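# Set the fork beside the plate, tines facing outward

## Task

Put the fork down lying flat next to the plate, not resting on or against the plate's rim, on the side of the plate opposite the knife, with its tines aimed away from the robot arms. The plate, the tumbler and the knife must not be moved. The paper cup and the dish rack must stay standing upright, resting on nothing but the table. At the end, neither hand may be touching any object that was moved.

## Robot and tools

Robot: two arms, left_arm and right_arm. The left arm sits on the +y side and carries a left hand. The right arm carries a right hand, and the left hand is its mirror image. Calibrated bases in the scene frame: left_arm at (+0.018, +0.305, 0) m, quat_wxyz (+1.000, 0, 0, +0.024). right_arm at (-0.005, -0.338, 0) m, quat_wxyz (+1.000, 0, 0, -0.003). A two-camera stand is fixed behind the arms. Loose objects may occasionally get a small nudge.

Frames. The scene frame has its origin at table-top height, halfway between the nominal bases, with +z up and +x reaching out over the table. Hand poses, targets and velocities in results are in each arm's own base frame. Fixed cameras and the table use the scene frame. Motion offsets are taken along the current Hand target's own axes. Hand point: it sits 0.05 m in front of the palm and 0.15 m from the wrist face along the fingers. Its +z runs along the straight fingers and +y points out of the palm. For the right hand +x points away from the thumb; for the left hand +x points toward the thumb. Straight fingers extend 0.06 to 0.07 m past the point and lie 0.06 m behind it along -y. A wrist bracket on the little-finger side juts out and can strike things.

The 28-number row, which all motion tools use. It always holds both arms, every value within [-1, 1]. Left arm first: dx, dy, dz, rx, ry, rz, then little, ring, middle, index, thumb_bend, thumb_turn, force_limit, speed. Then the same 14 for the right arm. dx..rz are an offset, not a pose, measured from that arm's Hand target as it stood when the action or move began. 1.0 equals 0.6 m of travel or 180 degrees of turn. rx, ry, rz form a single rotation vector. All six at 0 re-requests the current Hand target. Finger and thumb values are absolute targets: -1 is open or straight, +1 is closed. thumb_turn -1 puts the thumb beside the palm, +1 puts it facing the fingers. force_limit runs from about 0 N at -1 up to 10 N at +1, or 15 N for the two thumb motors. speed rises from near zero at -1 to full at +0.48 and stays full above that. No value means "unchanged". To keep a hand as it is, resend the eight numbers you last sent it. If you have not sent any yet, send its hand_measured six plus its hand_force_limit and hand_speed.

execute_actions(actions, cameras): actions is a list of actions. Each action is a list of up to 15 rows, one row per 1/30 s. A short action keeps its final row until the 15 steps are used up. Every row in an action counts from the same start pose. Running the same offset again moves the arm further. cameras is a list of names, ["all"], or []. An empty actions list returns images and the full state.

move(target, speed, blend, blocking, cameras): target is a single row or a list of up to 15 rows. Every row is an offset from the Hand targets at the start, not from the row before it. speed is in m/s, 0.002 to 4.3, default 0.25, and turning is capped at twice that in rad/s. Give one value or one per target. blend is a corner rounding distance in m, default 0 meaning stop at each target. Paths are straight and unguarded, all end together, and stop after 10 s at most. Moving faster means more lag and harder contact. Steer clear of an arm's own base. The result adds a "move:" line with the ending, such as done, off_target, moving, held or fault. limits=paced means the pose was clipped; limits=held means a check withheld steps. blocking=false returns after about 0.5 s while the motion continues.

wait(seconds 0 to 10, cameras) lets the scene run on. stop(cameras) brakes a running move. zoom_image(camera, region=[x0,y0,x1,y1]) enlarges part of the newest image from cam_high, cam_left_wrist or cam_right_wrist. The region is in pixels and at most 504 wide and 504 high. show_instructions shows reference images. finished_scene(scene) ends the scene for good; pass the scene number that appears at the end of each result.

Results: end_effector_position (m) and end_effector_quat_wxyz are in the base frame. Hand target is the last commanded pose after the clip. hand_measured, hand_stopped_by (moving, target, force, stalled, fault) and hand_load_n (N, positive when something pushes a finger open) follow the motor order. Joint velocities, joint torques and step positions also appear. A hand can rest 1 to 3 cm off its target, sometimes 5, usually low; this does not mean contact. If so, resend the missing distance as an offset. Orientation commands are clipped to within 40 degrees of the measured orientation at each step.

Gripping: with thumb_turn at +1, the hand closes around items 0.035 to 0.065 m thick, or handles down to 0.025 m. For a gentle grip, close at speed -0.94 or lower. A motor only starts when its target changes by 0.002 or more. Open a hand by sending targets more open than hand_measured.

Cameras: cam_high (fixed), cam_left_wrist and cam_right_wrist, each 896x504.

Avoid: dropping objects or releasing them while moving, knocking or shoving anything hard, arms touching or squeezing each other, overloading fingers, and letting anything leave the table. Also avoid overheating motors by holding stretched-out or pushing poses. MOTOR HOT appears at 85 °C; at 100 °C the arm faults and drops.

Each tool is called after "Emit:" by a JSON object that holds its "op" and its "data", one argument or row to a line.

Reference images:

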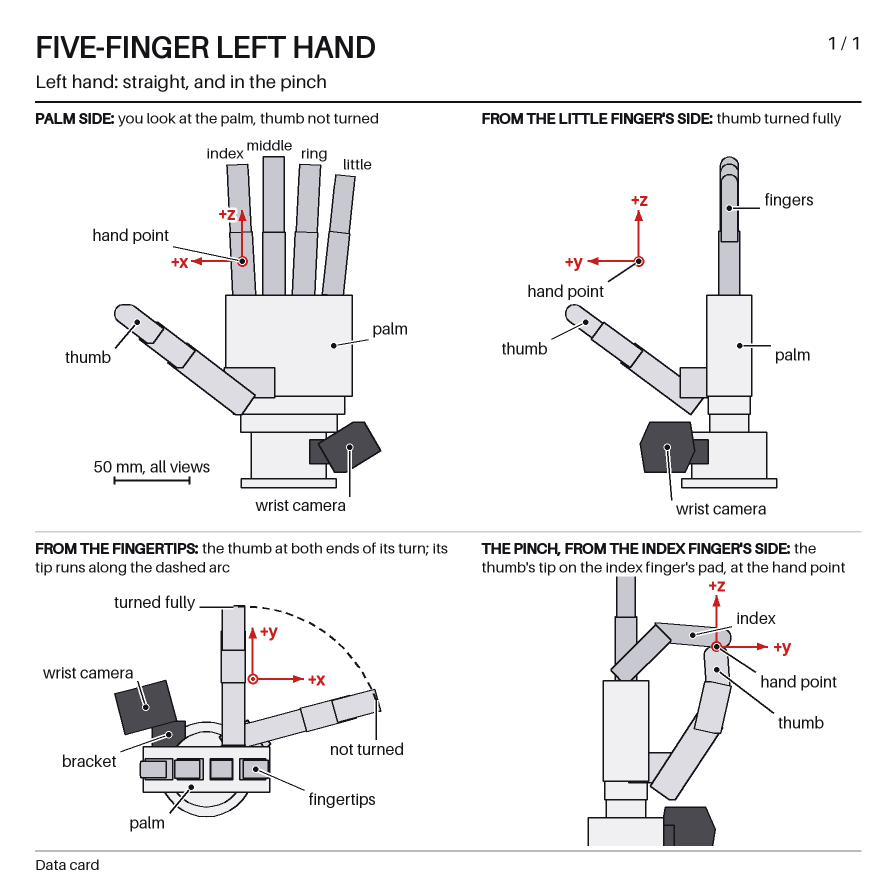

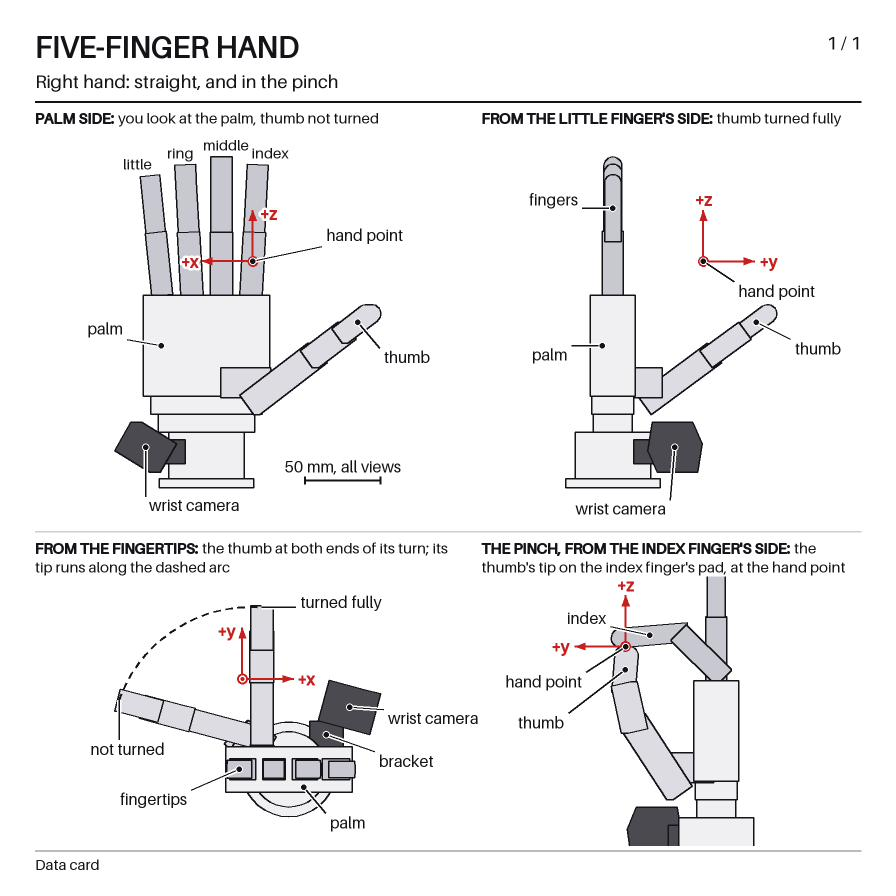

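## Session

Emit:
{"op": "execute_actions", "data": {
  "actions": []
}}

Emit:
{"op": "zoom_image", "data": {
  "camera": "cam_high",
  "region": [250, 140, 700, 450]
}}

Scene clock: 0.00 s.
left_arm: end_effector_position=(+0.0373, +0.2317, +0.2588) hand_measured=(-1.000, -1.000, -1.000, -1.000, -1.000, -1.000) hand_load_n=(+0.0, +0.0, +0.0, +0.0, +0.0, +0.0) hand_stopped_by=(target, target, target, target, target, target) hand_force_limit=0.00 hand_speed=-0.80 end_effector_quat_wxyz=(+0.000, +0.904, -0.427, +0.001) | right_arm: end_effector_position=(+0.4762, +0.3841, +0.3747) hand_measured=(-1.000, -1.000, -1.000, -1.000, -1.000, -1.000) hand_load_n=(+0.0, +0.0, +0.0, +0.0, +0.0, +0.0) hand_stopped_by=(target, target, target, target, target, target) hand_force_limit=0.00 hand_speed=-0.80 end_effector_quat_wxyz=(+0.443, -0.349, +0.729, -0.388)
Joint positions: left_arm=[1.359 1.125 1.192 -1.638 0.003 0.67] | right_arm=[0.909 1.451 1.474 -0.728 1.077 1.048]
Joint velocities: within noise
Joint torques (N m): no reading
Heat: left arm: hottest elbow 38 °C; right arm: hottest elbow 37 °C.
Hand target: left_arm +0.0385, +0.2370, +0.2660; -0.011, +0.904, -0.427, -0.001 | right_arm +0.4781, +0.3863, +0.3985; +0.459, -0.335, +0.730, -0.380
camera_calibration:
cam_left_wrist: T_world_to_cam=[[0.892157, 0.451712, 0.00338925, -0.142762], [0.382643, -0.759686, 0.525796, 0.0241246], [0.240083, -0.467796, -0.850604, 0.435574], [0, 0, 0, 1]] pos_world=[0.0135611, 0.286574, 0.3583]
cam_right_wrist: T_world_to_cam=[[-0.245088, 0.235291, -0.940516, 0.38168], [-0.213955, 0.933059, 0.28918, -0.365791], [0.945598, 0.272102, -0.178339, -0.371518], [0, 0, 0, 1]] pos_world=[0.366589, 0.352589, 0.398499]

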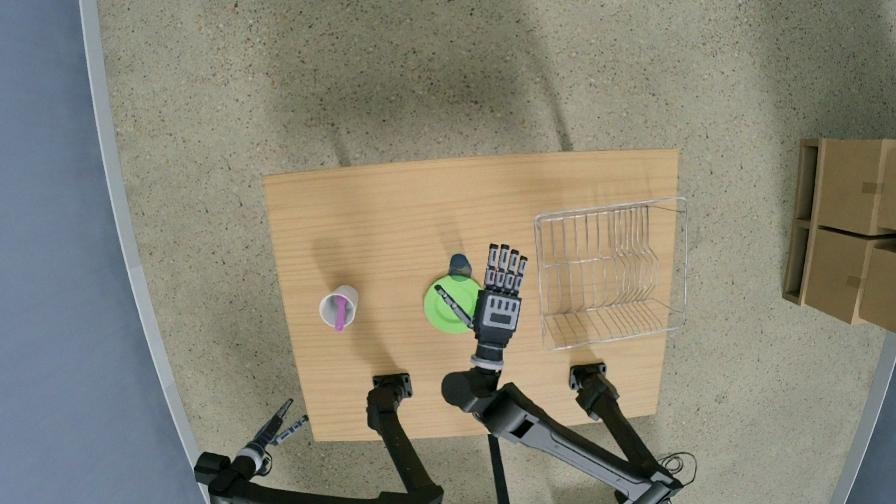

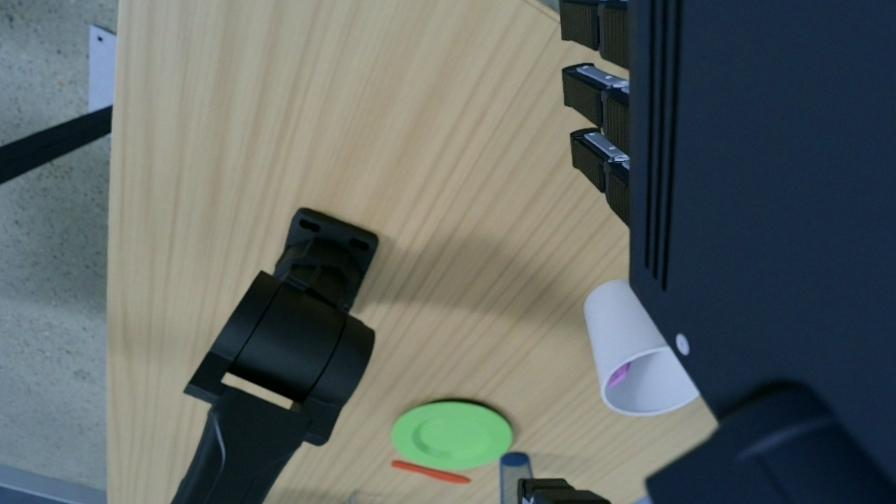

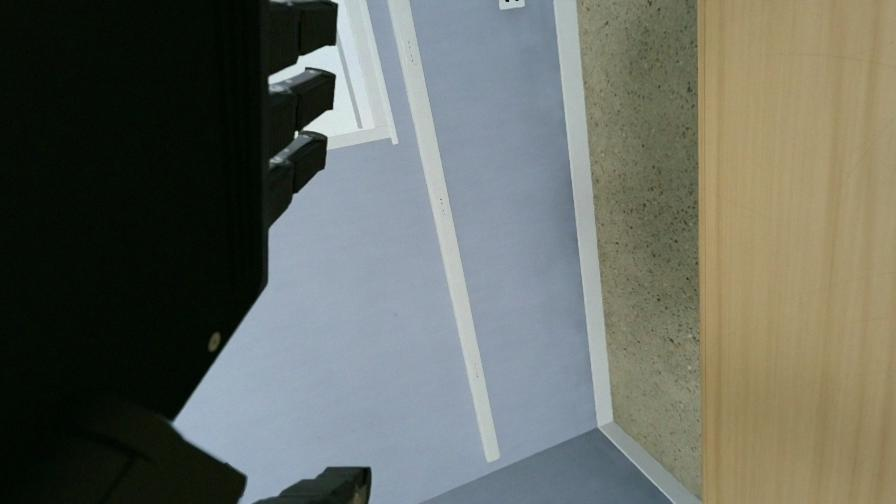

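Scaled by 1.120 from the camera's 896x504 image, which has a finer 1280x720 frame.

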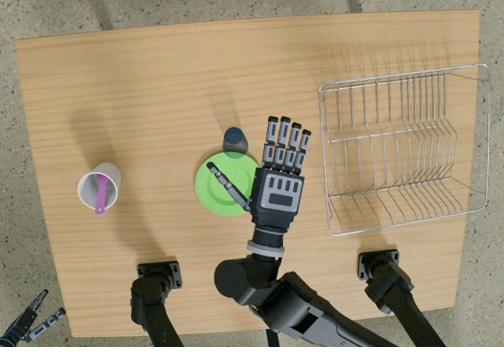

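Emit:
{"op": "zoom_image", "data": {
  "camera": "cam_high",
  "region": [310, 270, 370, 340]
}}

Emit:
{"op": "zoom_image", "data": {
  "camera": "cam_left_wrist",
  "region": [560, 260, 720, 430]
}}

Scaled by 7.200 from the camera's 896x504 image, which has a finer 1280x720 frame.

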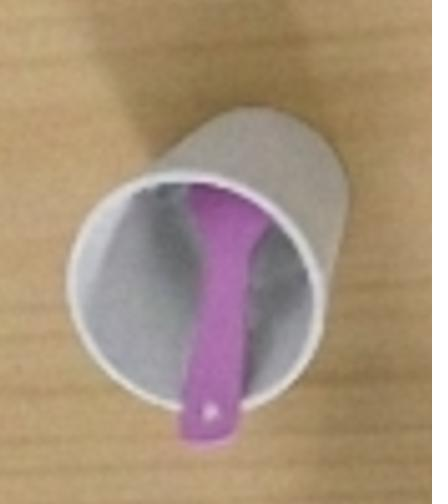

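Scaled by 2.965 from the camera's 896x504 image, which has a finer 1280x720 frame.

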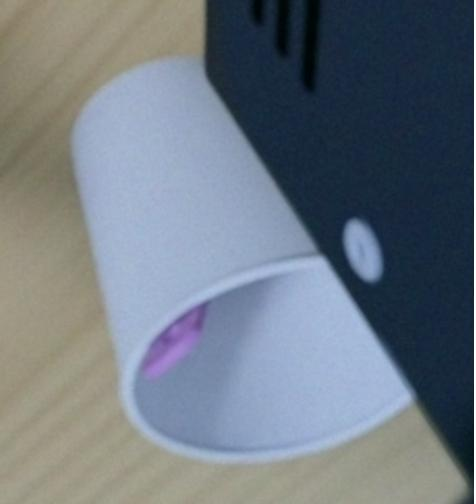

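Emit:
{"op": "move", "data": {
  "target": [0.4237,-0.1292,0.0245,0.3946,0.1473,0.1823,-1,-1,-0.1,-0.1,-0.6,1,0.1,0,0.478,-0.22,-0.0305,0,0,0,-1,-1,-1,-1,-1,-1,0,-0.8],
  "speed": 0.25,
  "cameras": ["cam_high","cam_left_wrist"]
}}

Emit:
{"op": "zoom_image", "data": {
  "camera": "cam_left_wrist",
  "region": [0, 0, 504, 504]
}}

Scene clock: 34.47 s.
left_arm: end_effector_position=(+0.2580, +0.0931, +0.2473) hand_measured=(-1.000, -1.000, -0.100, -0.100, -0.600, +1.000) hand_load_n=(+0.0, +0.0, +0.0, +0.0, +0.0, +0.0) hand_stopped_by=(target, target, target, target, target, target) hand_force_limit=0.10 hand_speed=0.00 end_effector_quat_wxyz=(-0.427, +0.566, -0.561, +0.427) | right_arm: end_effector_position=(+0.3786, +0.0902, +0.3977) hand_measured=(-1.000, -1.000, -1.000, -1.000, -1.000, -1.000) hand_load_n=(+0.0, +0.0, +0.0, +0.0, -0.5, +0.0) hand_stopped_by=(target, target, target, target, target, target) hand_force_limit=0.00 hand_speed=-0.80 end_effector_quat_wxyz=(+0.458, -0.338, +0.732, -0.376)
Joint positions: left_arm=[0.958 0.424 0.534 -0.563 0.903 0.362] | right_arm=[0.394 0.697 0.951 -0.629 0.614 0.674]
Joint torques (N m): left_arm=[-1.38 0.91 8.87 2.03 0.13 -0.25] | right_arm=[-2.49 -2.43 7.87 2.24 0 0.03]
Heat: left arm: hottest elbow 45 °C; right arm: hottest elbow 48 °C.
Hand target: left_arm +0.2600, +0.0905, +0.2498; -0.431, +0.561, -0.561, +0.430 | right_arm +0.3783, +0.0863, +0.3983; +0.459, -0.335, +0.730, -0.379
Off the commanded pose: left_arm 0.004 m, 1 deg | right_arm 0.004 m, 1 deg.
move: done
camera_calibration:
cam_left_wrist: T_world_to_cam=[[0.263992, -0.214325, 0.940411, -0.284754], [-0.550218, -0.834259, -0.0356755, 0.226848], [0.792192, -0.508013, -0.338163, 0.0426029], [0, 0, 0, 1]] pos_world=[0.166239, 0.149863, 0.290285]
Images, in order (width x height): cam_high 896x504, cam_left_wrist 896x504.

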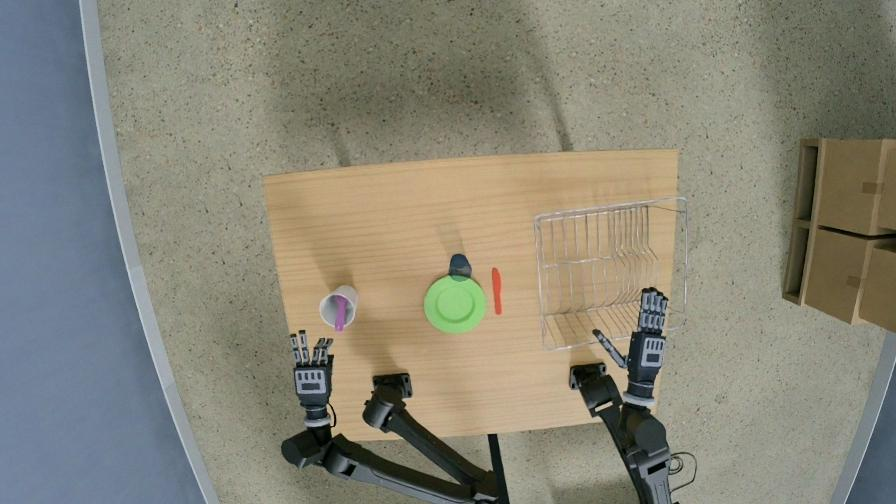

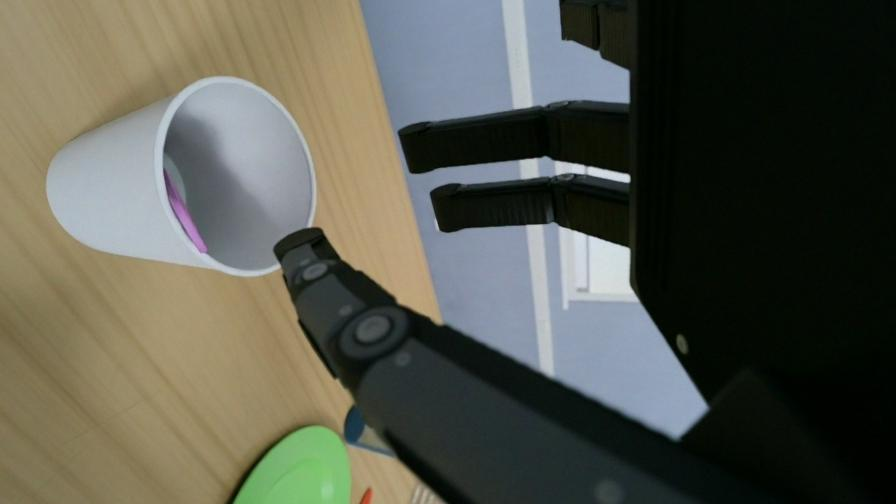

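Scaled by 1.000.

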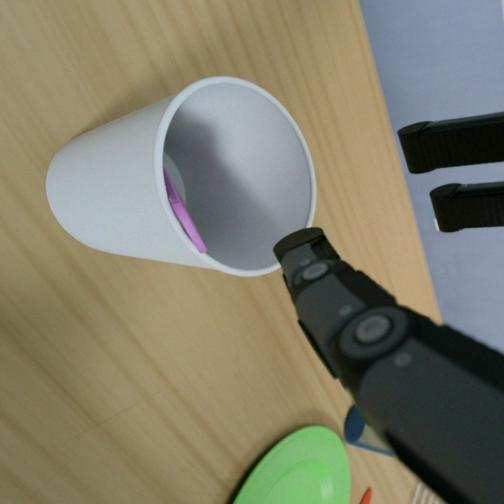

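Emit:
{"op": "move", "data": {
  "target": [0,0.1334,0.0496,0,0,0,-1,-1,-0.1,-0.1,-0.6,1,0.1,0,0,0,0,0,0,0,-1,-1,-1,-1,-1,-1,0,-0.8],
  "speed": 0.15,
  "cameras": ["cam_high","cam_left_wrist"]
}}

Emit:
{"op": "zoom_image", "data": {
  "camera": "cam_left_wrist",
  "region": [200, 40, 480, 355]
}}

Emit:
{"op": "zoom_image", "data": {
  "camera": "cam_high",
  "region": [280, 260, 380, 370]
}}

Scene clock: 51.03 s.
left_arm: end_effector_position=(+0.2653, +0.0926, +0.1661) hand_measured=(-1.000, -1.000, -0.100, -0.100, -0.600, +1.000) hand_load_n=(+0.0, +0.0, +0.0, +0.0, +0.0, +0.0) hand_stopped_by=(target, target, target, target, target, target) hand_force_limit=0.10 hand_speed=0.00 end_effector_quat_wxyz=(-0.435, +0.561, -0.562, +0.425) | right_arm: end_effector_position=(+0.3786, +0.0902, +0.3977) hand_measured=(-1.000, -1.000, -1.000, -1.000, -1.000, -1.000) hand_load_n=(+0.0, +0.0, -0.5, +0.0, +0.0, -0.5) hand_stopped_by=(target, target, target, target, target, target) hand_force_limit=0.00 hand_speed=-0.80 end_effector_quat_wxyz=(+0.458, -0.338, +0.732, -0.376)
Joint positions: left_arm=[0.917 0.429 0.312 -0.297 0.864 0.335] | right_arm=[0.394 0.697 0.951 -0.629 0.614 0.674]
Joint torques (N m): left_arm=[-1.67 2.67 8.83 2.11 0.11 -0.22] | right_arm=[-2.2 -2.73 7.99 2.35 -0.04 0.12]
Heat: left arm: hottest elbow 45 °C; right arm: hottest elbow 47 °C.
Hand target: left_arm +0.2680, +0.0905, +0.1648; -0.431, +0.561, -0.561, +0.430 | right_arm +0.3783, +0.0863, +0.3983; +0.459, -0.335, +0.730, -0.379
Off the commanded pose: left_arm 0.004 m, 1 deg | right_arm 0.004 m, 1 deg.
move: done
camera_calibration:
cam_left_wrist: T_world_to_cam=[[0.254795, -0.228612, 0.939583, -0.206466], [-0.549391, -0.833825, -0.0538964, 0.230404], [0.795769, -0.502466, -0.338052, 0.0076176], [0, 0, 0, 1]] pos_world=[0.173127, 0.148744, 0.208985]
Images, in order (width x height): cam_high 896x504, cam_left_wrist 896x504.

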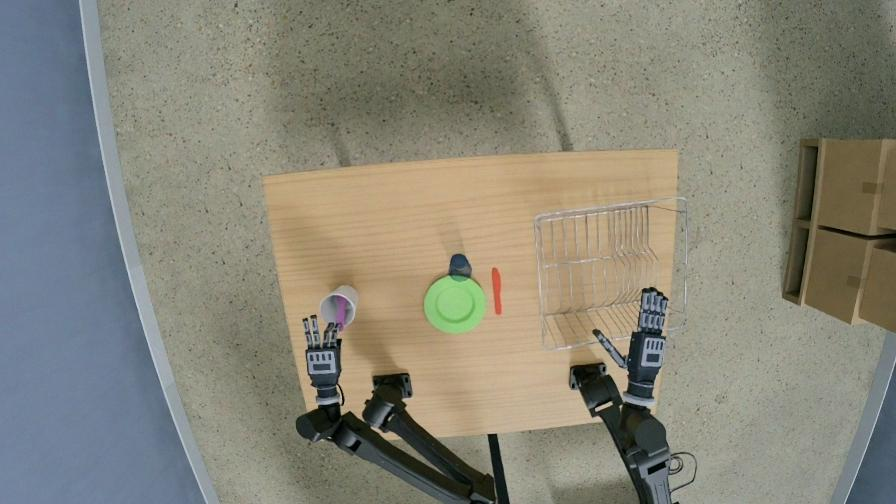

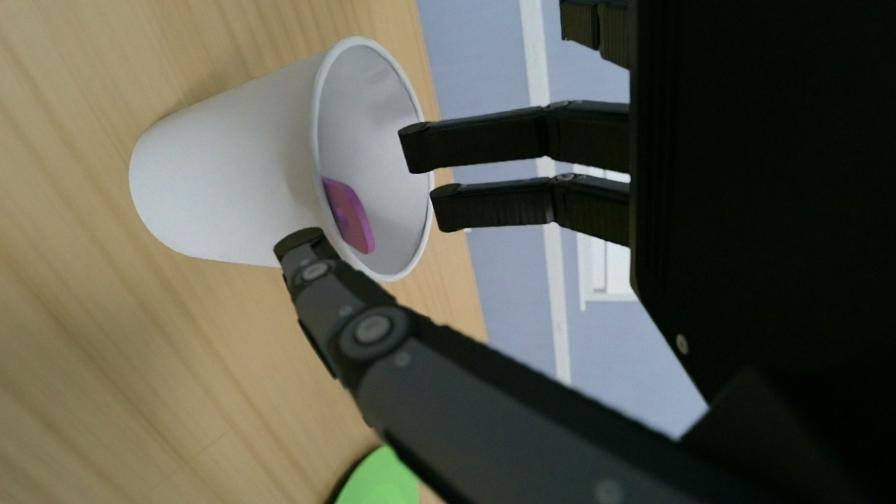

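Scaled by 1.600 from the camera's 896x504 image, which has a finer 1280x720 frame.

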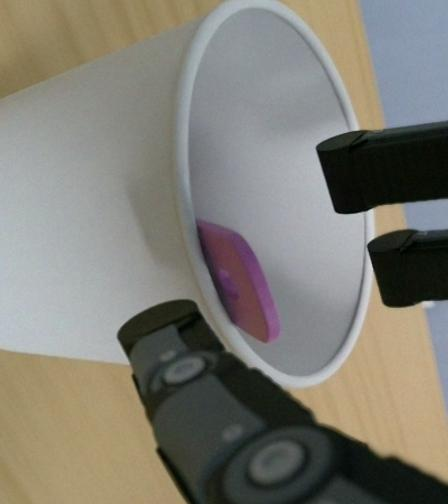

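Scaled by 4.582 from the camera's 896x504 image, which has a finer 1280x720 frame.

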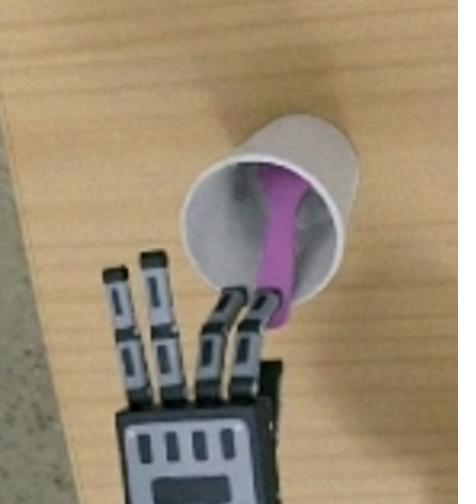

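Emit:
{"op": "move", "data": {
  "target": [
    [0.0042,0.0343,0.0126,0,0,0,-1,-1,-0.1,-0.1,-0.6,1,0.1,0,0,0,0,0,0,0,-1,-1,-1,-1,-1,-1,0,-0.8],
    [0.0042,0.0343,0.0126,0,0,0,-1,-1,-0.1,-0.1,-0.25,1,0.1,-0.3,0,0,0,0,0,0,-1,-1,-1,-1,-1,-1,0,-0.8],
    [0.0042,0.0288,0.0458,0,0,0,-1,-1,-0.1,-0.1,-0.25,1,0.1,-0.3,0,0,0,0,0,0,-1,-1,-1,-1,-1,-1,0,-0.8]
  ],
  "speed": [0.1,0.1,0.05],
  "cameras": ["cam_left_wrist"]
}}

Emit:
{"op": "zoom_image", "data": {
  "camera": "cam_left_wrist",
  "region": [220, 40, 500, 355]
}}

Scene clock: 87.37 s.
left_arm: end_effector_position=(+0.2868, +0.0902, +0.1405) hand_measured=(-1.000, -1.000, -0.100, -0.100, -0.250, +1.000) hand_load_n=(+0.0, +0.0, +0.0, +0.0, +0.0, +0.0) hand_stopped_by=(target, target, target, target, target, target) hand_force_limit=0.10 hand_speed=-0.30 end_effector_quat_wxyz=(-0.434, +0.561, -0.562, +0.425) | right_arm: end_effector_position=(+0.3786, +0.0902, +0.3977) hand_measured=(-1.000, -1.000, -1.000, -1.000, -1.000, -1.000) hand_load_n=(+0.0, +0.0, +0.0, +0.0, +0.0, +0.0) hand_stopped_by=(target, target, target, target, target, target) hand_force_limit=0.00 hand_speed=-0.80 end_effector_quat_wxyz=(+0.458, -0.338, +0.732, -0.376)
Joint positions: left_arm=[0.804 0.526 0.254 -0.099 0.76 0.272] | right_arm=[0.394 0.697 0.951 -0.629 0.614 0.674]
Joint torques (N m): left_arm=[-1.67 2.26 9.02 2.15 0.05 -0.25] | right_arm=[-2.43 -2.9 7.87 2.1 -0.04 0.05]
Heat: left arm: hottest elbow 48 °C; right arm: hottest elbow 46 °C.
Hand target: left_arm +0.2901, +0.0881, +0.1410; -0.431, +0.561, -0.561, +0.430 | right_arm +0.3783, +0.0863, +0.3983; +0.459, -0.335, +0.730, -0.379
Off the commanded pose: left_arm 0.004 m, 1 deg | right_arm 0.004 m, 1 deg.
move: done
camera_calibration:
cam_left_wrist: T_world_to_cam=[[0.256212, -0.226568, 0.939693, -0.189037], [-0.549326, -0.834031, -0.0513157, 0.23852], [0.79536, -0.50305, -0.338148, -0.019198], [0, 0, 0, 1]] pos_world=[0.194728, 0.146446, 0.183385]
Images, in order (width x height): cam_left_wrist 896x504.

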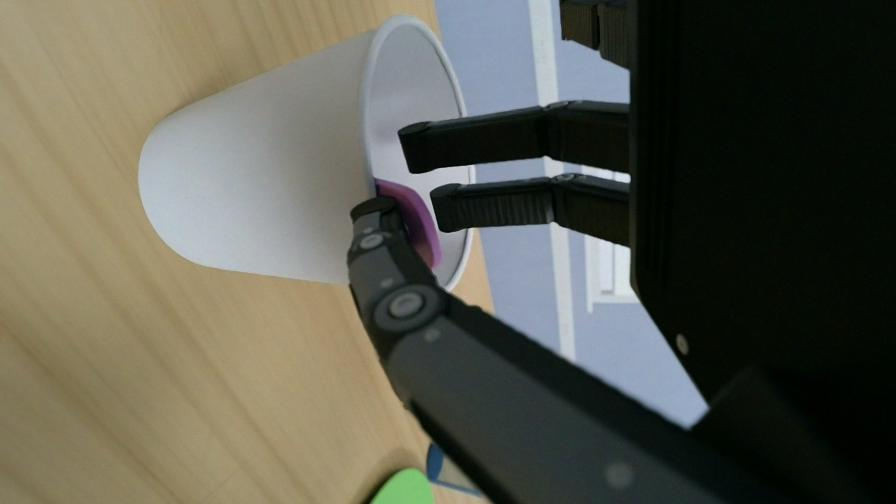

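Scaled by 1.600 from the camera's 896x504 image, which has a finer 1280x720 frame.

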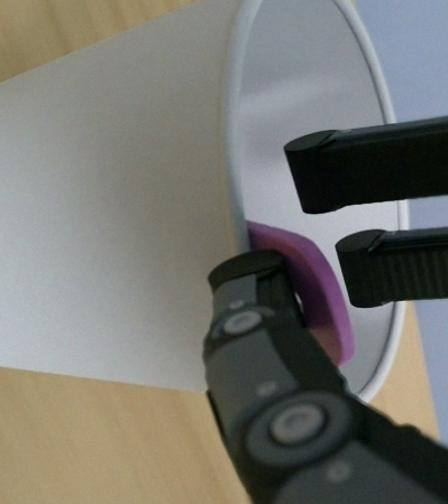

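Emit:
{"op": "move", "data": {
  "target": [
    [0,-0.0638,-0.0516,0,0,0,-1,-1,-0.1,-0.1,-0.25,1,0.1,-0.3,0,0,0,0,0,0,-1,-1,-1,-1,-1,-1,0,-0.8],
    [0,-0.0083,-0.0333,0,0,0,-1,-1,-0.1,-0.1,-0.25,1,0.1,-0.3,0,0,0,0,0,0,-1,-1,-1,-1,-1,-1,0,-0.8],
    [0,-0.0205,0.0118,0,0,0,-1,-1,-0.1,-0.1,-0.25,1,0.1,-0.3,0,0,0,0,0,0,-1,-1,-1,-1,-1,-1,0,-0.8]
  ],
  "speed": [0.1,0.1,0.05],
  "cameras": ["cam_left_wrist"]
}}

Emit:
{"op": "zoom_image", "data": {
  "camera": "cam_left_wrist",
  "region": [220, 40, 500, 355]
}}

Scene clock: 104.37 s.
left_arm: end_effector_position=(+0.2944, +0.0881, +0.1438) hand_measured=(-1.000, -1.000, -0.100, -0.100, -0.250, +1.000) hand_load_n=(+0.0, +0.0, +0.0, +0.0, +0.0, +0.0) hand_stopped_by=(target, target, target, target, target, target) hand_force_limit=0.10 hand_speed=-0.30 end_effector_quat_wxyz=(-0.428, +0.566, -0.563, +0.425) | right_arm: end_effector_position=(+0.3786, +0.0902, +0.3977) hand_measured=(-1.000, -1.000, -1.000, -1.000, -1.000, -1.000) hand_load_n=(+0.0, +0.0, +0.0, +0.0, +0.0, +0.0) hand_stopped_by=(target, target, target, target, target, target) hand_force_limit=0.00 hand_speed=-0.80 end_effector_quat_wxyz=(+0.458, -0.338, +0.732, -0.376)
Joint positions: left_arm=[0.763 0.551 0.273 -0.095 0.723 0.254] | right_arm=[0.394 0.697 0.951 -0.629 0.614 0.674]
Joint torques (N m): left_arm=[-1.14 1.67 9.95 2.22 0.04 -0.19] | right_arm=[-2.32 -2.67 7.98 2.13 -0.02 0.08]
Heat: left arm: hottest elbow 48 °C; right arm: hottest elbow 46 °C.
Hand target: left_arm +0.3001, +0.0880, +0.1509; -0.431, +0.561, -0.561, +0.430 | right_arm +0.3783, +0.0863, +0.3983; +0.459, -0.335, +0.730, -0.379
Off the commanded pose: left_arm 0.009 m, 1 deg | right_arm 0.004 m, 1 deg.
move: done
camera_calibration:
cam_left_wrist: T_world_to_cam=[[0.266208, -0.217684, 0.939014, -0.19817], [-0.550603, -0.833937, -0.0372303, 0.239371], [0.791182, -0.507113, -0.341859, -0.023116], [0, 0, 0, 1]] pos_world=[0.202842, 0.14476, 0.187094]
Images, in order (width x height): cam_left_wrist 896x504.

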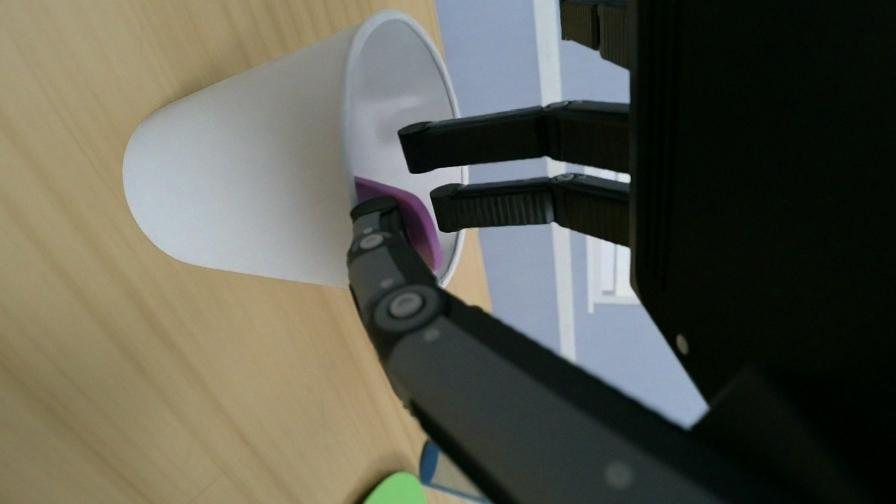

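Scaled by 1.600 from the camera's 896x504 image, which has a finer 1280x720 frame.

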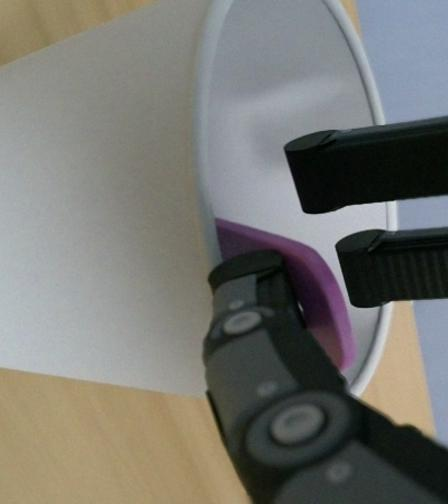

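Emit:
{"op": "move", "data": {
  "target": [
    [0,-0.0127,0.0346,0,0,0,-1,-1,-0.1,-0.1,-0.25,1,0.1,-0.3,0,0,0,0,0,0,-1,-1,-1,-1,-1,-1,0,-0.8],
    [0,0.0098,0.0406,0,0,0,-1,-1,-0.1,-0.1,-0.25,1,0.1,-0.3,0,0,0,0,0,0,-1,-1,-1,-1,-1,-1,0,-0.8]
  ],
  "speed": 0.06,
  "cameras": ["cam_left_wrist"]
}}

Emit:
{"op": "zoom_image", "data": {
  "camera": "cam_left_wrist",
  "region": [220, 40, 500, 355]
}}

Scene clock: 119.63 s.
left_arm: end_effector_position=(+0.3198, +0.0905, +0.1433) hand_measured=(-1.000, -1.000, -0.100, -0.100, -0.250, +1.000) hand_load_n=(+0.0, +0.0, +0.0, +0.0, -1.0, +0.0) hand_stopped_by=(target, target, target, target, target, target) hand_force_limit=0.10 hand_speed=-0.30 end_effector_quat_wxyz=(-0.437, +0.558, -0.561, +0.428) | right_arm: end_effector_position=(+0.3786, +0.0902, +0.3977) hand_measured=(-1.000, -1.000, -1.000, -1.000, -1.000, -1.000) hand_load_n=(+0.0, +0.0, +0.0, +0.0, +0.0, -0.5) hand_stopped_by=(target, target, target, target, target, target) hand_force_limit=0.00 hand_speed=-0.80 end_effector_quat_wxyz=(+0.458, -0.338, +0.732, -0.376)
Joint positions: left_arm=[0.685 0.66 0.279 0.06 0.652 0.212] | right_arm=[0.394 0.697 0.951 -0.629 0.614 0.674]
Joint torques (N m): left_arm=[-1.73 0.85 8.57 2 -0.16 -0.14] | right_arm=[-2.14 -2.84 7.77 2.55 0 0.05]
Heat: left arm: hottest elbow 51 °C; right arm: hottest elbow 46 °C.
Hand target: left_arm +0.3222, +0.0881, +0.1392; -0.431, +0.561, -0.561, +0.430 | right_arm +0.3783, +0.0863, +0.3983; +0.459, -0.335, +0.730, -0.379
Off the commanded pose: left_arm 0.006 m, 1 deg | right_arm 0.004 m, 1 deg.
move: done
camera_calibration:
cam_left_wrist: T_world_to_cam=[[0.244363, -0.229717, 0.942081, -0.196373], [-0.550677, -0.832547, -0.0601703, 0.258638], [0.798149, -0.504079, -0.329943, -0.0463631], [0, 0, 0, 1]] pos_world=[0.227417, 0.146848, 0.185265]
Images, in order (width x height): cam_left_wrist 896x504.

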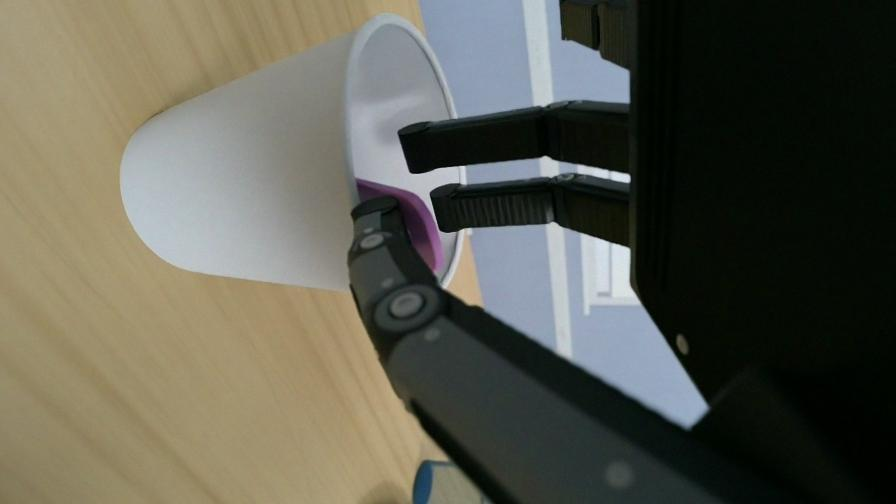

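Scaled by 1.600 from the camera's 896x504 image, which has a finer 1280x720 frame.

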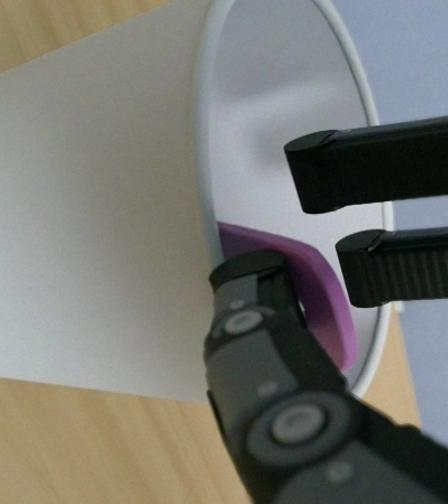

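Emit:
{"op": "move", "data": {
  "target": [0,0,0,0,0,0,-1,-1,0.7,0.7,-0.25,1,0.1,-0.85,0,0,0,0,0,0,-1,-1,-1,-1,-1,-1,0,-0.8],
  "speed": 0.06,
  "cameras": ["cam_left_wrist"]
}}

Emit:
{"op": "zoom_image", "data": {
  "camera": "cam_left_wrist",
  "region": [220, 40, 500, 355]
}}

Scene clock: 127.07 s.
left_arm: end_effector_position=(+0.3204, +0.0910, +0.1441) hand_measured=(-1.000, -1.000, +0.188, +0.272, -0.252, +1.000) hand_load_n=(+0.0, +0.0, +3.0, +5.5, +6.5, -0.5) hand_stopped_by=(target, target, force, force, target, target) hand_force_limit=0.10 hand_speed=-0.85 end_effector_quat_wxyz=(-0.439, +0.557, -0.561, +0.428) | right_arm: end_effector_position=(+0.3786, +0.0902, +0.3977) hand_measured=(-1.000, -1.000, -1.000, -1.000, -1.000, -1.000) hand_load_n=(+0.0, +0.0, +0.5, +0.0, +0.0, +0.0) hand_stopped_by=(target, target, target, target, target, target) hand_force_limit=0.00 hand_speed=-0.80 end_effector_quat_wxyz=(+0.458, -0.338, +0.732, -0.376)
Joint positions: left_arm=[0.684 0.661 0.279 0.065 0.65 0.212] | right_arm=[0.394 0.697 0.951 -0.629 0.614 0.674]
Joint torques (N m): left_arm=[-1.73 1.03 8.66 1.78 -0.12 -0.15] | right_arm=[-1.73 -1.9 7.8 2.19 0.01 0.08]
Heat: left arm: hottest elbow 51 °C; right arm: hottest elbow 46 °C.
Hand target: left_arm +0.3221, +0.0882, +0.1391; -0.431, +0.561, -0.561, +0.430 | right_arm +0.3783, +0.0863, +0.3983; +0.459, -0.335, +0.730, -0.379
Off the commanded pose: left_arm 0.006 m, 1 deg | right_arm 0.004 m, 1 deg.
move: done
camera_calibration:
cam_left_wrist: T_world_to_cam=[[0.241495, -0.232124, 0.942231, -0.19596], [-0.549771, -0.83284, -0.0642684, 0.259681], [0.799645, -0.50249, -0.328742, -0.0470507], [0, 0, 0, 1]] pos_world=[0.227712, 0.147143, 0.185862]
Images, in order (width x height): cam_left_wrist 896x504.

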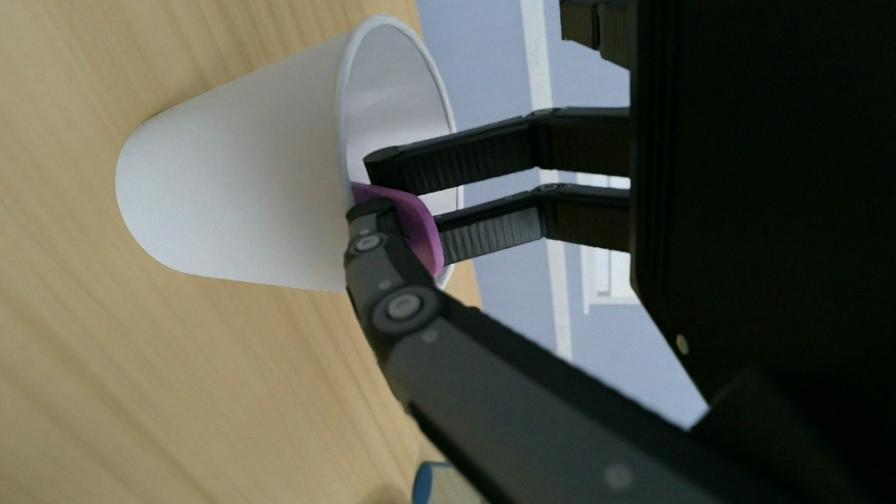

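Scaled by 1.600 from the camera's 896x504 image, which has a finer 1280x720 frame.

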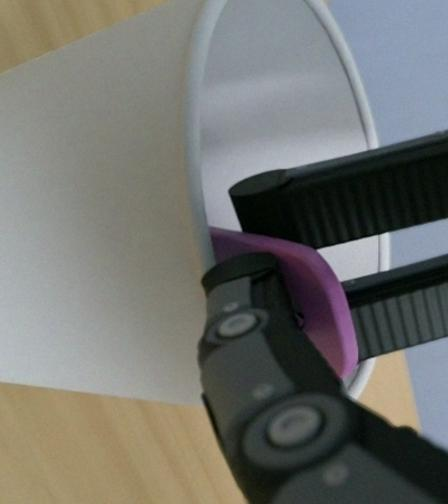

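Emit:
{"op": "move", "data": {
  "target": [
    [0,-0.2657,-0.0712,0,0,0,-1,-1,0.7,0.7,-0.25,1,0.1,-0.85,0,0,0,0,0,0,-1,-1,-1,-1,-1,-1,0,-0.8],
    [0.3412,-0.3507,0.0147,0,0.0161,0.0043,-1,-1,0.7,0.7,-0.25,1,0.1,-0.85,0,0,0,0,0,0,-1,-1,-1,-1,-1,-1,0,-0.8],
    [0.3412,-0.1274,0.0832,0,0.0161,0.0043,-1,-1,0.7,0.7,-0.25,1,0.1,-0.85,0,0,0,0,0,0,-1,-1,-1,-1,-1,-1,0,-0.8]
  ],
  "speed": [0.12,0.2,0.15],
  "blend": [0.02,0.04,0],
  "cameras": ["cam_left_wrist","cam_high"]
}}

Scene clock: 175.33 s.
left_arm: end_effector_position=(+0.3884, -0.1117, +0.1985) hand_measured=(-1.000, -1.000, +0.188, +0.272, -0.252, +1.000) hand_load_n=(+0.0, +0.0, +0.0, +4.5, +2.5, -0.5) hand_stopped_by=(target, target, force, force, target, target) hand_force_limit=0.10 hand_speed=-0.85 end_effector_quat_wxyz=(-0.422, +0.546, -0.580, +0.433) | right_arm: end_effector_position=(+0.3786, +0.0902, +0.3977) hand_measured=(-1.000, -1.000, -1.000, -1.000, -1.000, -1.000) hand_load_n=(+0.0, +0.0, +0.0, +0.0, +0.0, +0.0) hand_stopped_by=(target, target, target, target, target, target) hand_force_limit=0.00 hand_speed=-0.80 end_effector_quat_wxyz=(+0.458, -0.338, +0.732, -0.376)
Joint positions: left_arm=[-0.326 0.763 0.468 0.012 -0.272 -0.06] | right_arm=[0.394 0.697 0.951 -0.629 0.614 0.674]
Joint torques (N m): left_arm=[-0.91 -0.91 9.09 2.4 -0.14 -0.17] | right_arm=[-2.37 -3.37 7.54 2.11 -0.01 0.01]
Heat: left arm: hottest elbow 51 °C; right arm: hottest elbow 46 °C.
Hand target: left_arm +0.3904, -0.1166, +0.1996; -0.419, +0.546, -0.575, +0.441 | right_arm +0.3783, +0.0863, +0.3983; +0.459, -0.335, +0.730, -0.379
Off the commanded pose: left_arm 0.005 m, 1 deg | right_arm 0.004 m, 1 deg.
move: done
camera_calibration:
cam_left_wrist: T_world_to_cam=[[0.249795, -0.247046, 0.936254, -0.314409], [-0.594242, -0.802524, -0.053214, 0.150243], [0.764512, -0.543069, -0.347272, -0.172644], [0, 0, 0, 1]] pos_world=[0.299807, -0.0508572, 0.242408]
Images, in order (width x height): cam_high 896x504, cam_left_wrist 896x504.

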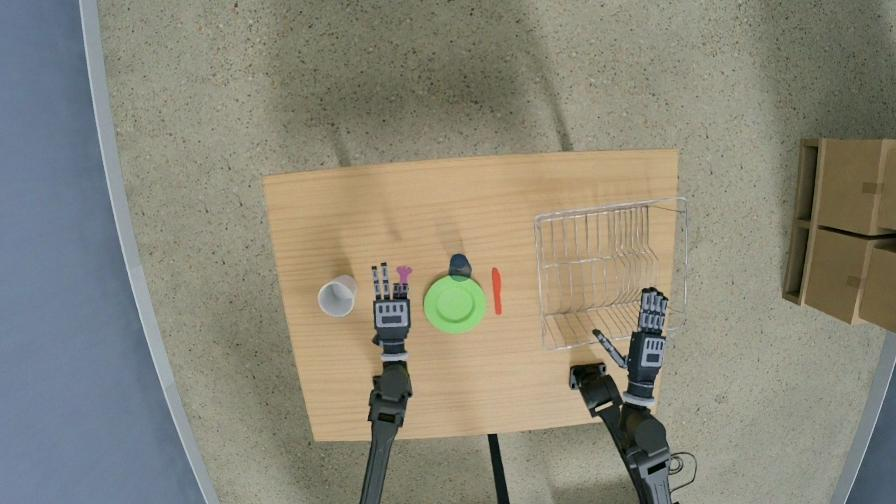

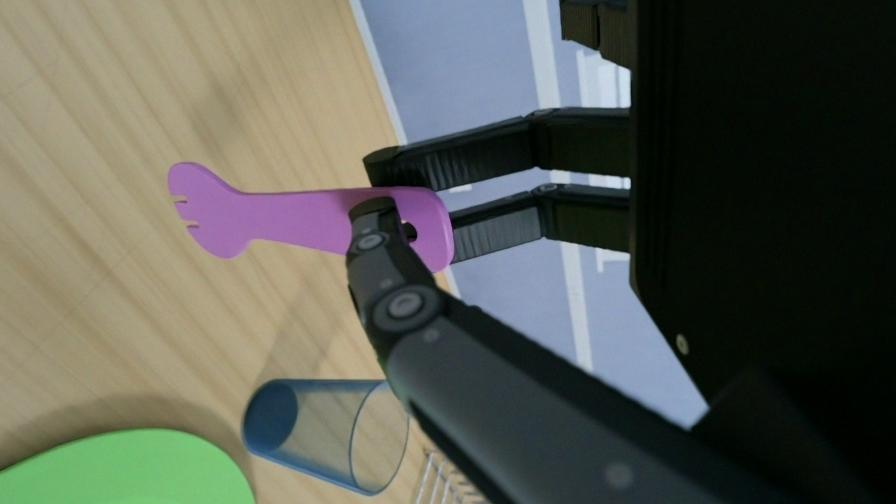

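Emit:
{"op": "move", "data": {
  "target": [0.0007,0.0808,0.0078,0,0,0,-1,-1,0.7,0.7,-0.25,1,0.1,-0.85,0,0,0,0,0,0,-1,-1,-1,-1,-1,-1,0,-0.8],
  "speed": 0.08,
  "cameras": ["cam_left_wrist"]
}}

Scene clock: 187.30 s.
left_arm: end_effector_position=(+0.3829, -0.1115, +0.1553) hand_measured=(-1.000, -1.000, +0.188, +0.272, -0.252, +1.000) hand_load_n=(+0.0, +0.0, +0.0, +4.0, +3.0, -0.5) hand_stopped_by=(target, target, force, force, target, target) hand_force_limit=0.10 hand_speed=-0.85 end_effector_quat_wxyz=(-0.424, +0.545, -0.577, +0.437) | right_arm: end_effector_position=(+0.3786, +0.0902, +0.3977) hand_measured=(-1.000, -1.000, -1.000, -1.000, -1.000, -1.000) hand_load_n=(+0.0, +0.0, +0.0, +0.0, +0.0, +0.0) hand_stopped_by=(target, target, target, target, target, target) hand_force_limit=0.00 hand_speed=-0.80 end_effector_quat_wxyz=(+0.458, -0.338, +0.732, -0.376)
Joint positions: left_arm=[-0.334 0.812 0.357 0.182 -0.281 -0.064] | right_arm=[0.394 0.697 0.951 -0.629 0.614 0.674]
Joint torques (N m): left_arm=[-1.49 -0.62 8.03 2.22 -0.24 -0.22] | right_arm=[-2.02 -2.9 7.79 2.14 -0.01 0.09]
Heat: left arm: hottest elbow 50 °C; right arm: hottest elbow 46 °C.
Hand target: left_arm +0.3824, -0.1166, +0.1517; -0.419, +0.546, -0.575, +0.441 | right_arm +0.3783, +0.0863, +0.3983; +0.459, -0.335, +0.730, -0.379
Off the commanded pose: left_arm 0.006 m, 1 deg | right_arm 0.004 m, 1 deg.
move: done
camera_calibration:
cam_left_wrist: T_world_to_cam=[[0.240171, -0.242152, 0.940043, -0.268913], [-0.592165, -0.803884, -0.0557862, 0.144238], [0.769194, -0.543262, -0.336463, -0.186811], [0, 0, 0, 1]] pos_world=[0.293692, -0.050655, 0.197981]
Images, in order (width x height): cam_left_wrist 896x504.

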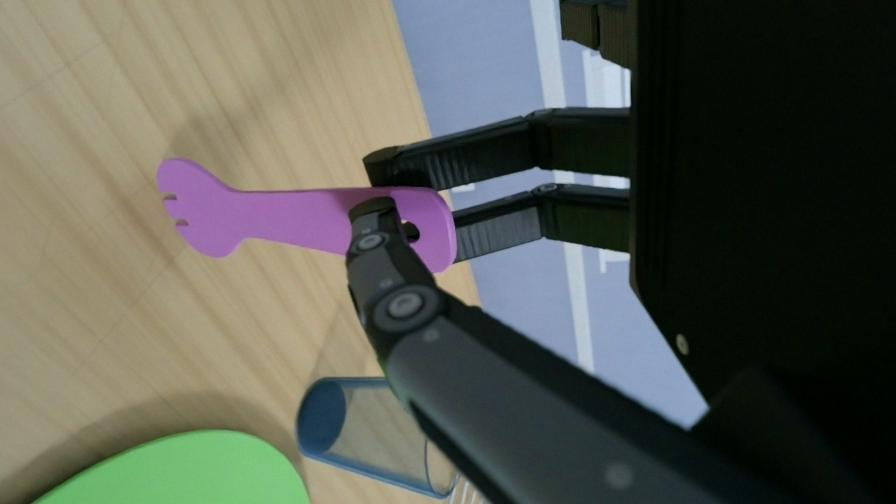

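Emit:
{"op": "move", "data": {
  "target": [
    [0.0006,0.0025,-0.0113,0,0,0,-1,-1,0.12,0.19,-0.25,1,0.1,-0.5,0,0,0,0,0,0,-1,-1,-1,-1,-1,-1,0,-0.8],
    [0.0028,0.0326,-0.0464,0,0,0,-1,-1,0.05,0.1,-0.25,1,0.1,-0.5,0,0,0,0,0,0,-1,-1,-1,-1,-1,-1,0,-0.8],
    [0.0028,0.0326,-0.0464,0,0,0,-1,-1,-0.15,-0.12,-0.12,1,0.1,-0.5,0,0,0,0,0,0,-1,-1,-1,-1,-1,-1,0,-0.8],
    [0.0061,0.0978,-0.0944,0,0,0,-1,-1,-0.15,-0.12,0,1,0.1,-0.5,0,0,0,0,0,0,-1,-1,-1,-1,-1,-1,0,-0.8]
  ],
  "speed": 0.05,
  "cameras": ["cam_left_wrist","cam_high"]
}}

Scene clock: 208.50 s.
left_arm: end_effector_position=(+0.3155, -0.1133, +0.1109) hand_measured=(-1.000, -1.000, -0.150, -0.120, +0.000, +1.000) hand_load_n=(+0.0, +0.0, +0.0, -0.5, +0.0, +0.0) hand_stopped_by=(target, target, target, target, target, target) hand_force_limit=0.10 hand_speed=-0.50 end_effector_quat_wxyz=(-0.425, +0.544, -0.576, +0.438) | right_arm: end_effector_position=(+0.3786, +0.0902, +0.3977) hand_measured=(-1.000, -1.000, -1.000, -1.000, -1.000, -1.000) hand_load_n=(+0.0, +0.0, +0.0, +0.0, +0.0, +0.0) hand_stopped_by=(target, target, target, target, target, target) hand_force_limit=0.00 hand_speed=-0.80 end_effector_quat_wxyz=(+0.458, -0.338, +0.732, -0.376)
Joint positions: left_arm=[-0.481 0.586 0.163 0.139 -0.423 -0.105] | right_arm=[0.394 0.697 0.951 -0.629 0.614 0.674]
Joint torques (N m): left_arm=[-1.38 -0.26 8.5 1.31 -0.26 -0.19] | right_arm=[-2.73 -1.96 7.86 2.17 -0.04 0.12]
Heat: left arm: hottest elbow 50 °C; right arm: hottest elbow 46 °C.
Hand target: left_arm +0.3124, -0.1166, +0.1098; -0.420, +0.546, -0.575, +0.441 | right_arm +0.3783, +0.0863, +0.3983; +0.459, -0.335, +0.730, -0.379
Off the commanded pose: left_arm 0.005 m, 1 deg | right_arm 0.004 m, 1 deg.
move: done
camera_calibration:
cam_left_wrist: T_world_to_cam=[[0.236716, -0.242499, 0.940829, -0.210492], [-0.59216, -0.803718, -0.0581686, 0.100616], [0.770267, -0.543352, -0.333851, -0.15161], [0, 0, 0, 1]] pos_world=[0.226188, -0.0525549, 0.153274]
Images, in order (width x height): cam_high 896x504, cam_left_wrist 896x504.

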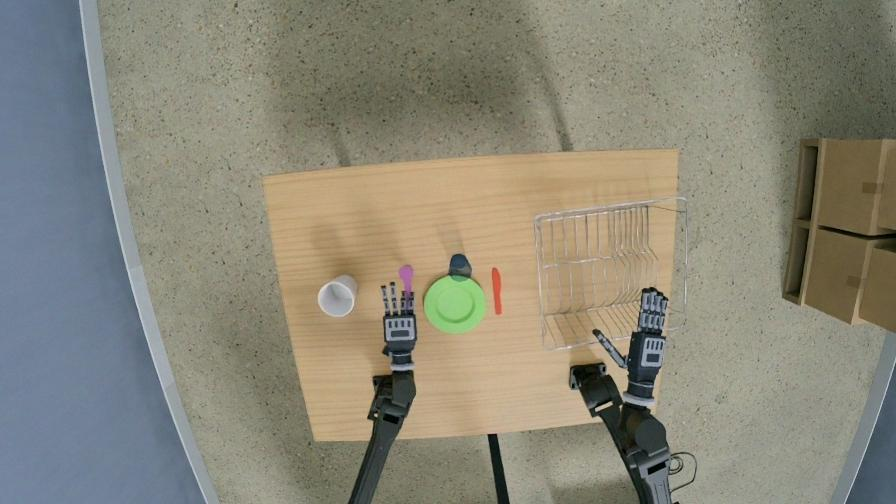

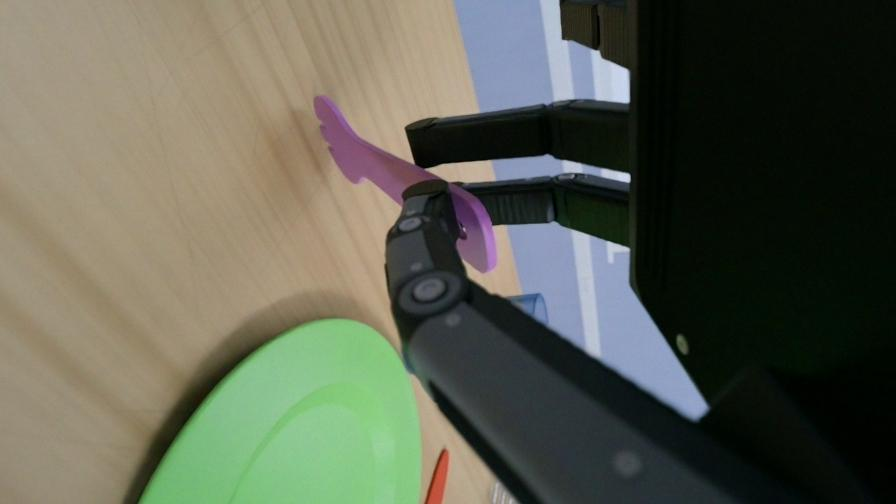

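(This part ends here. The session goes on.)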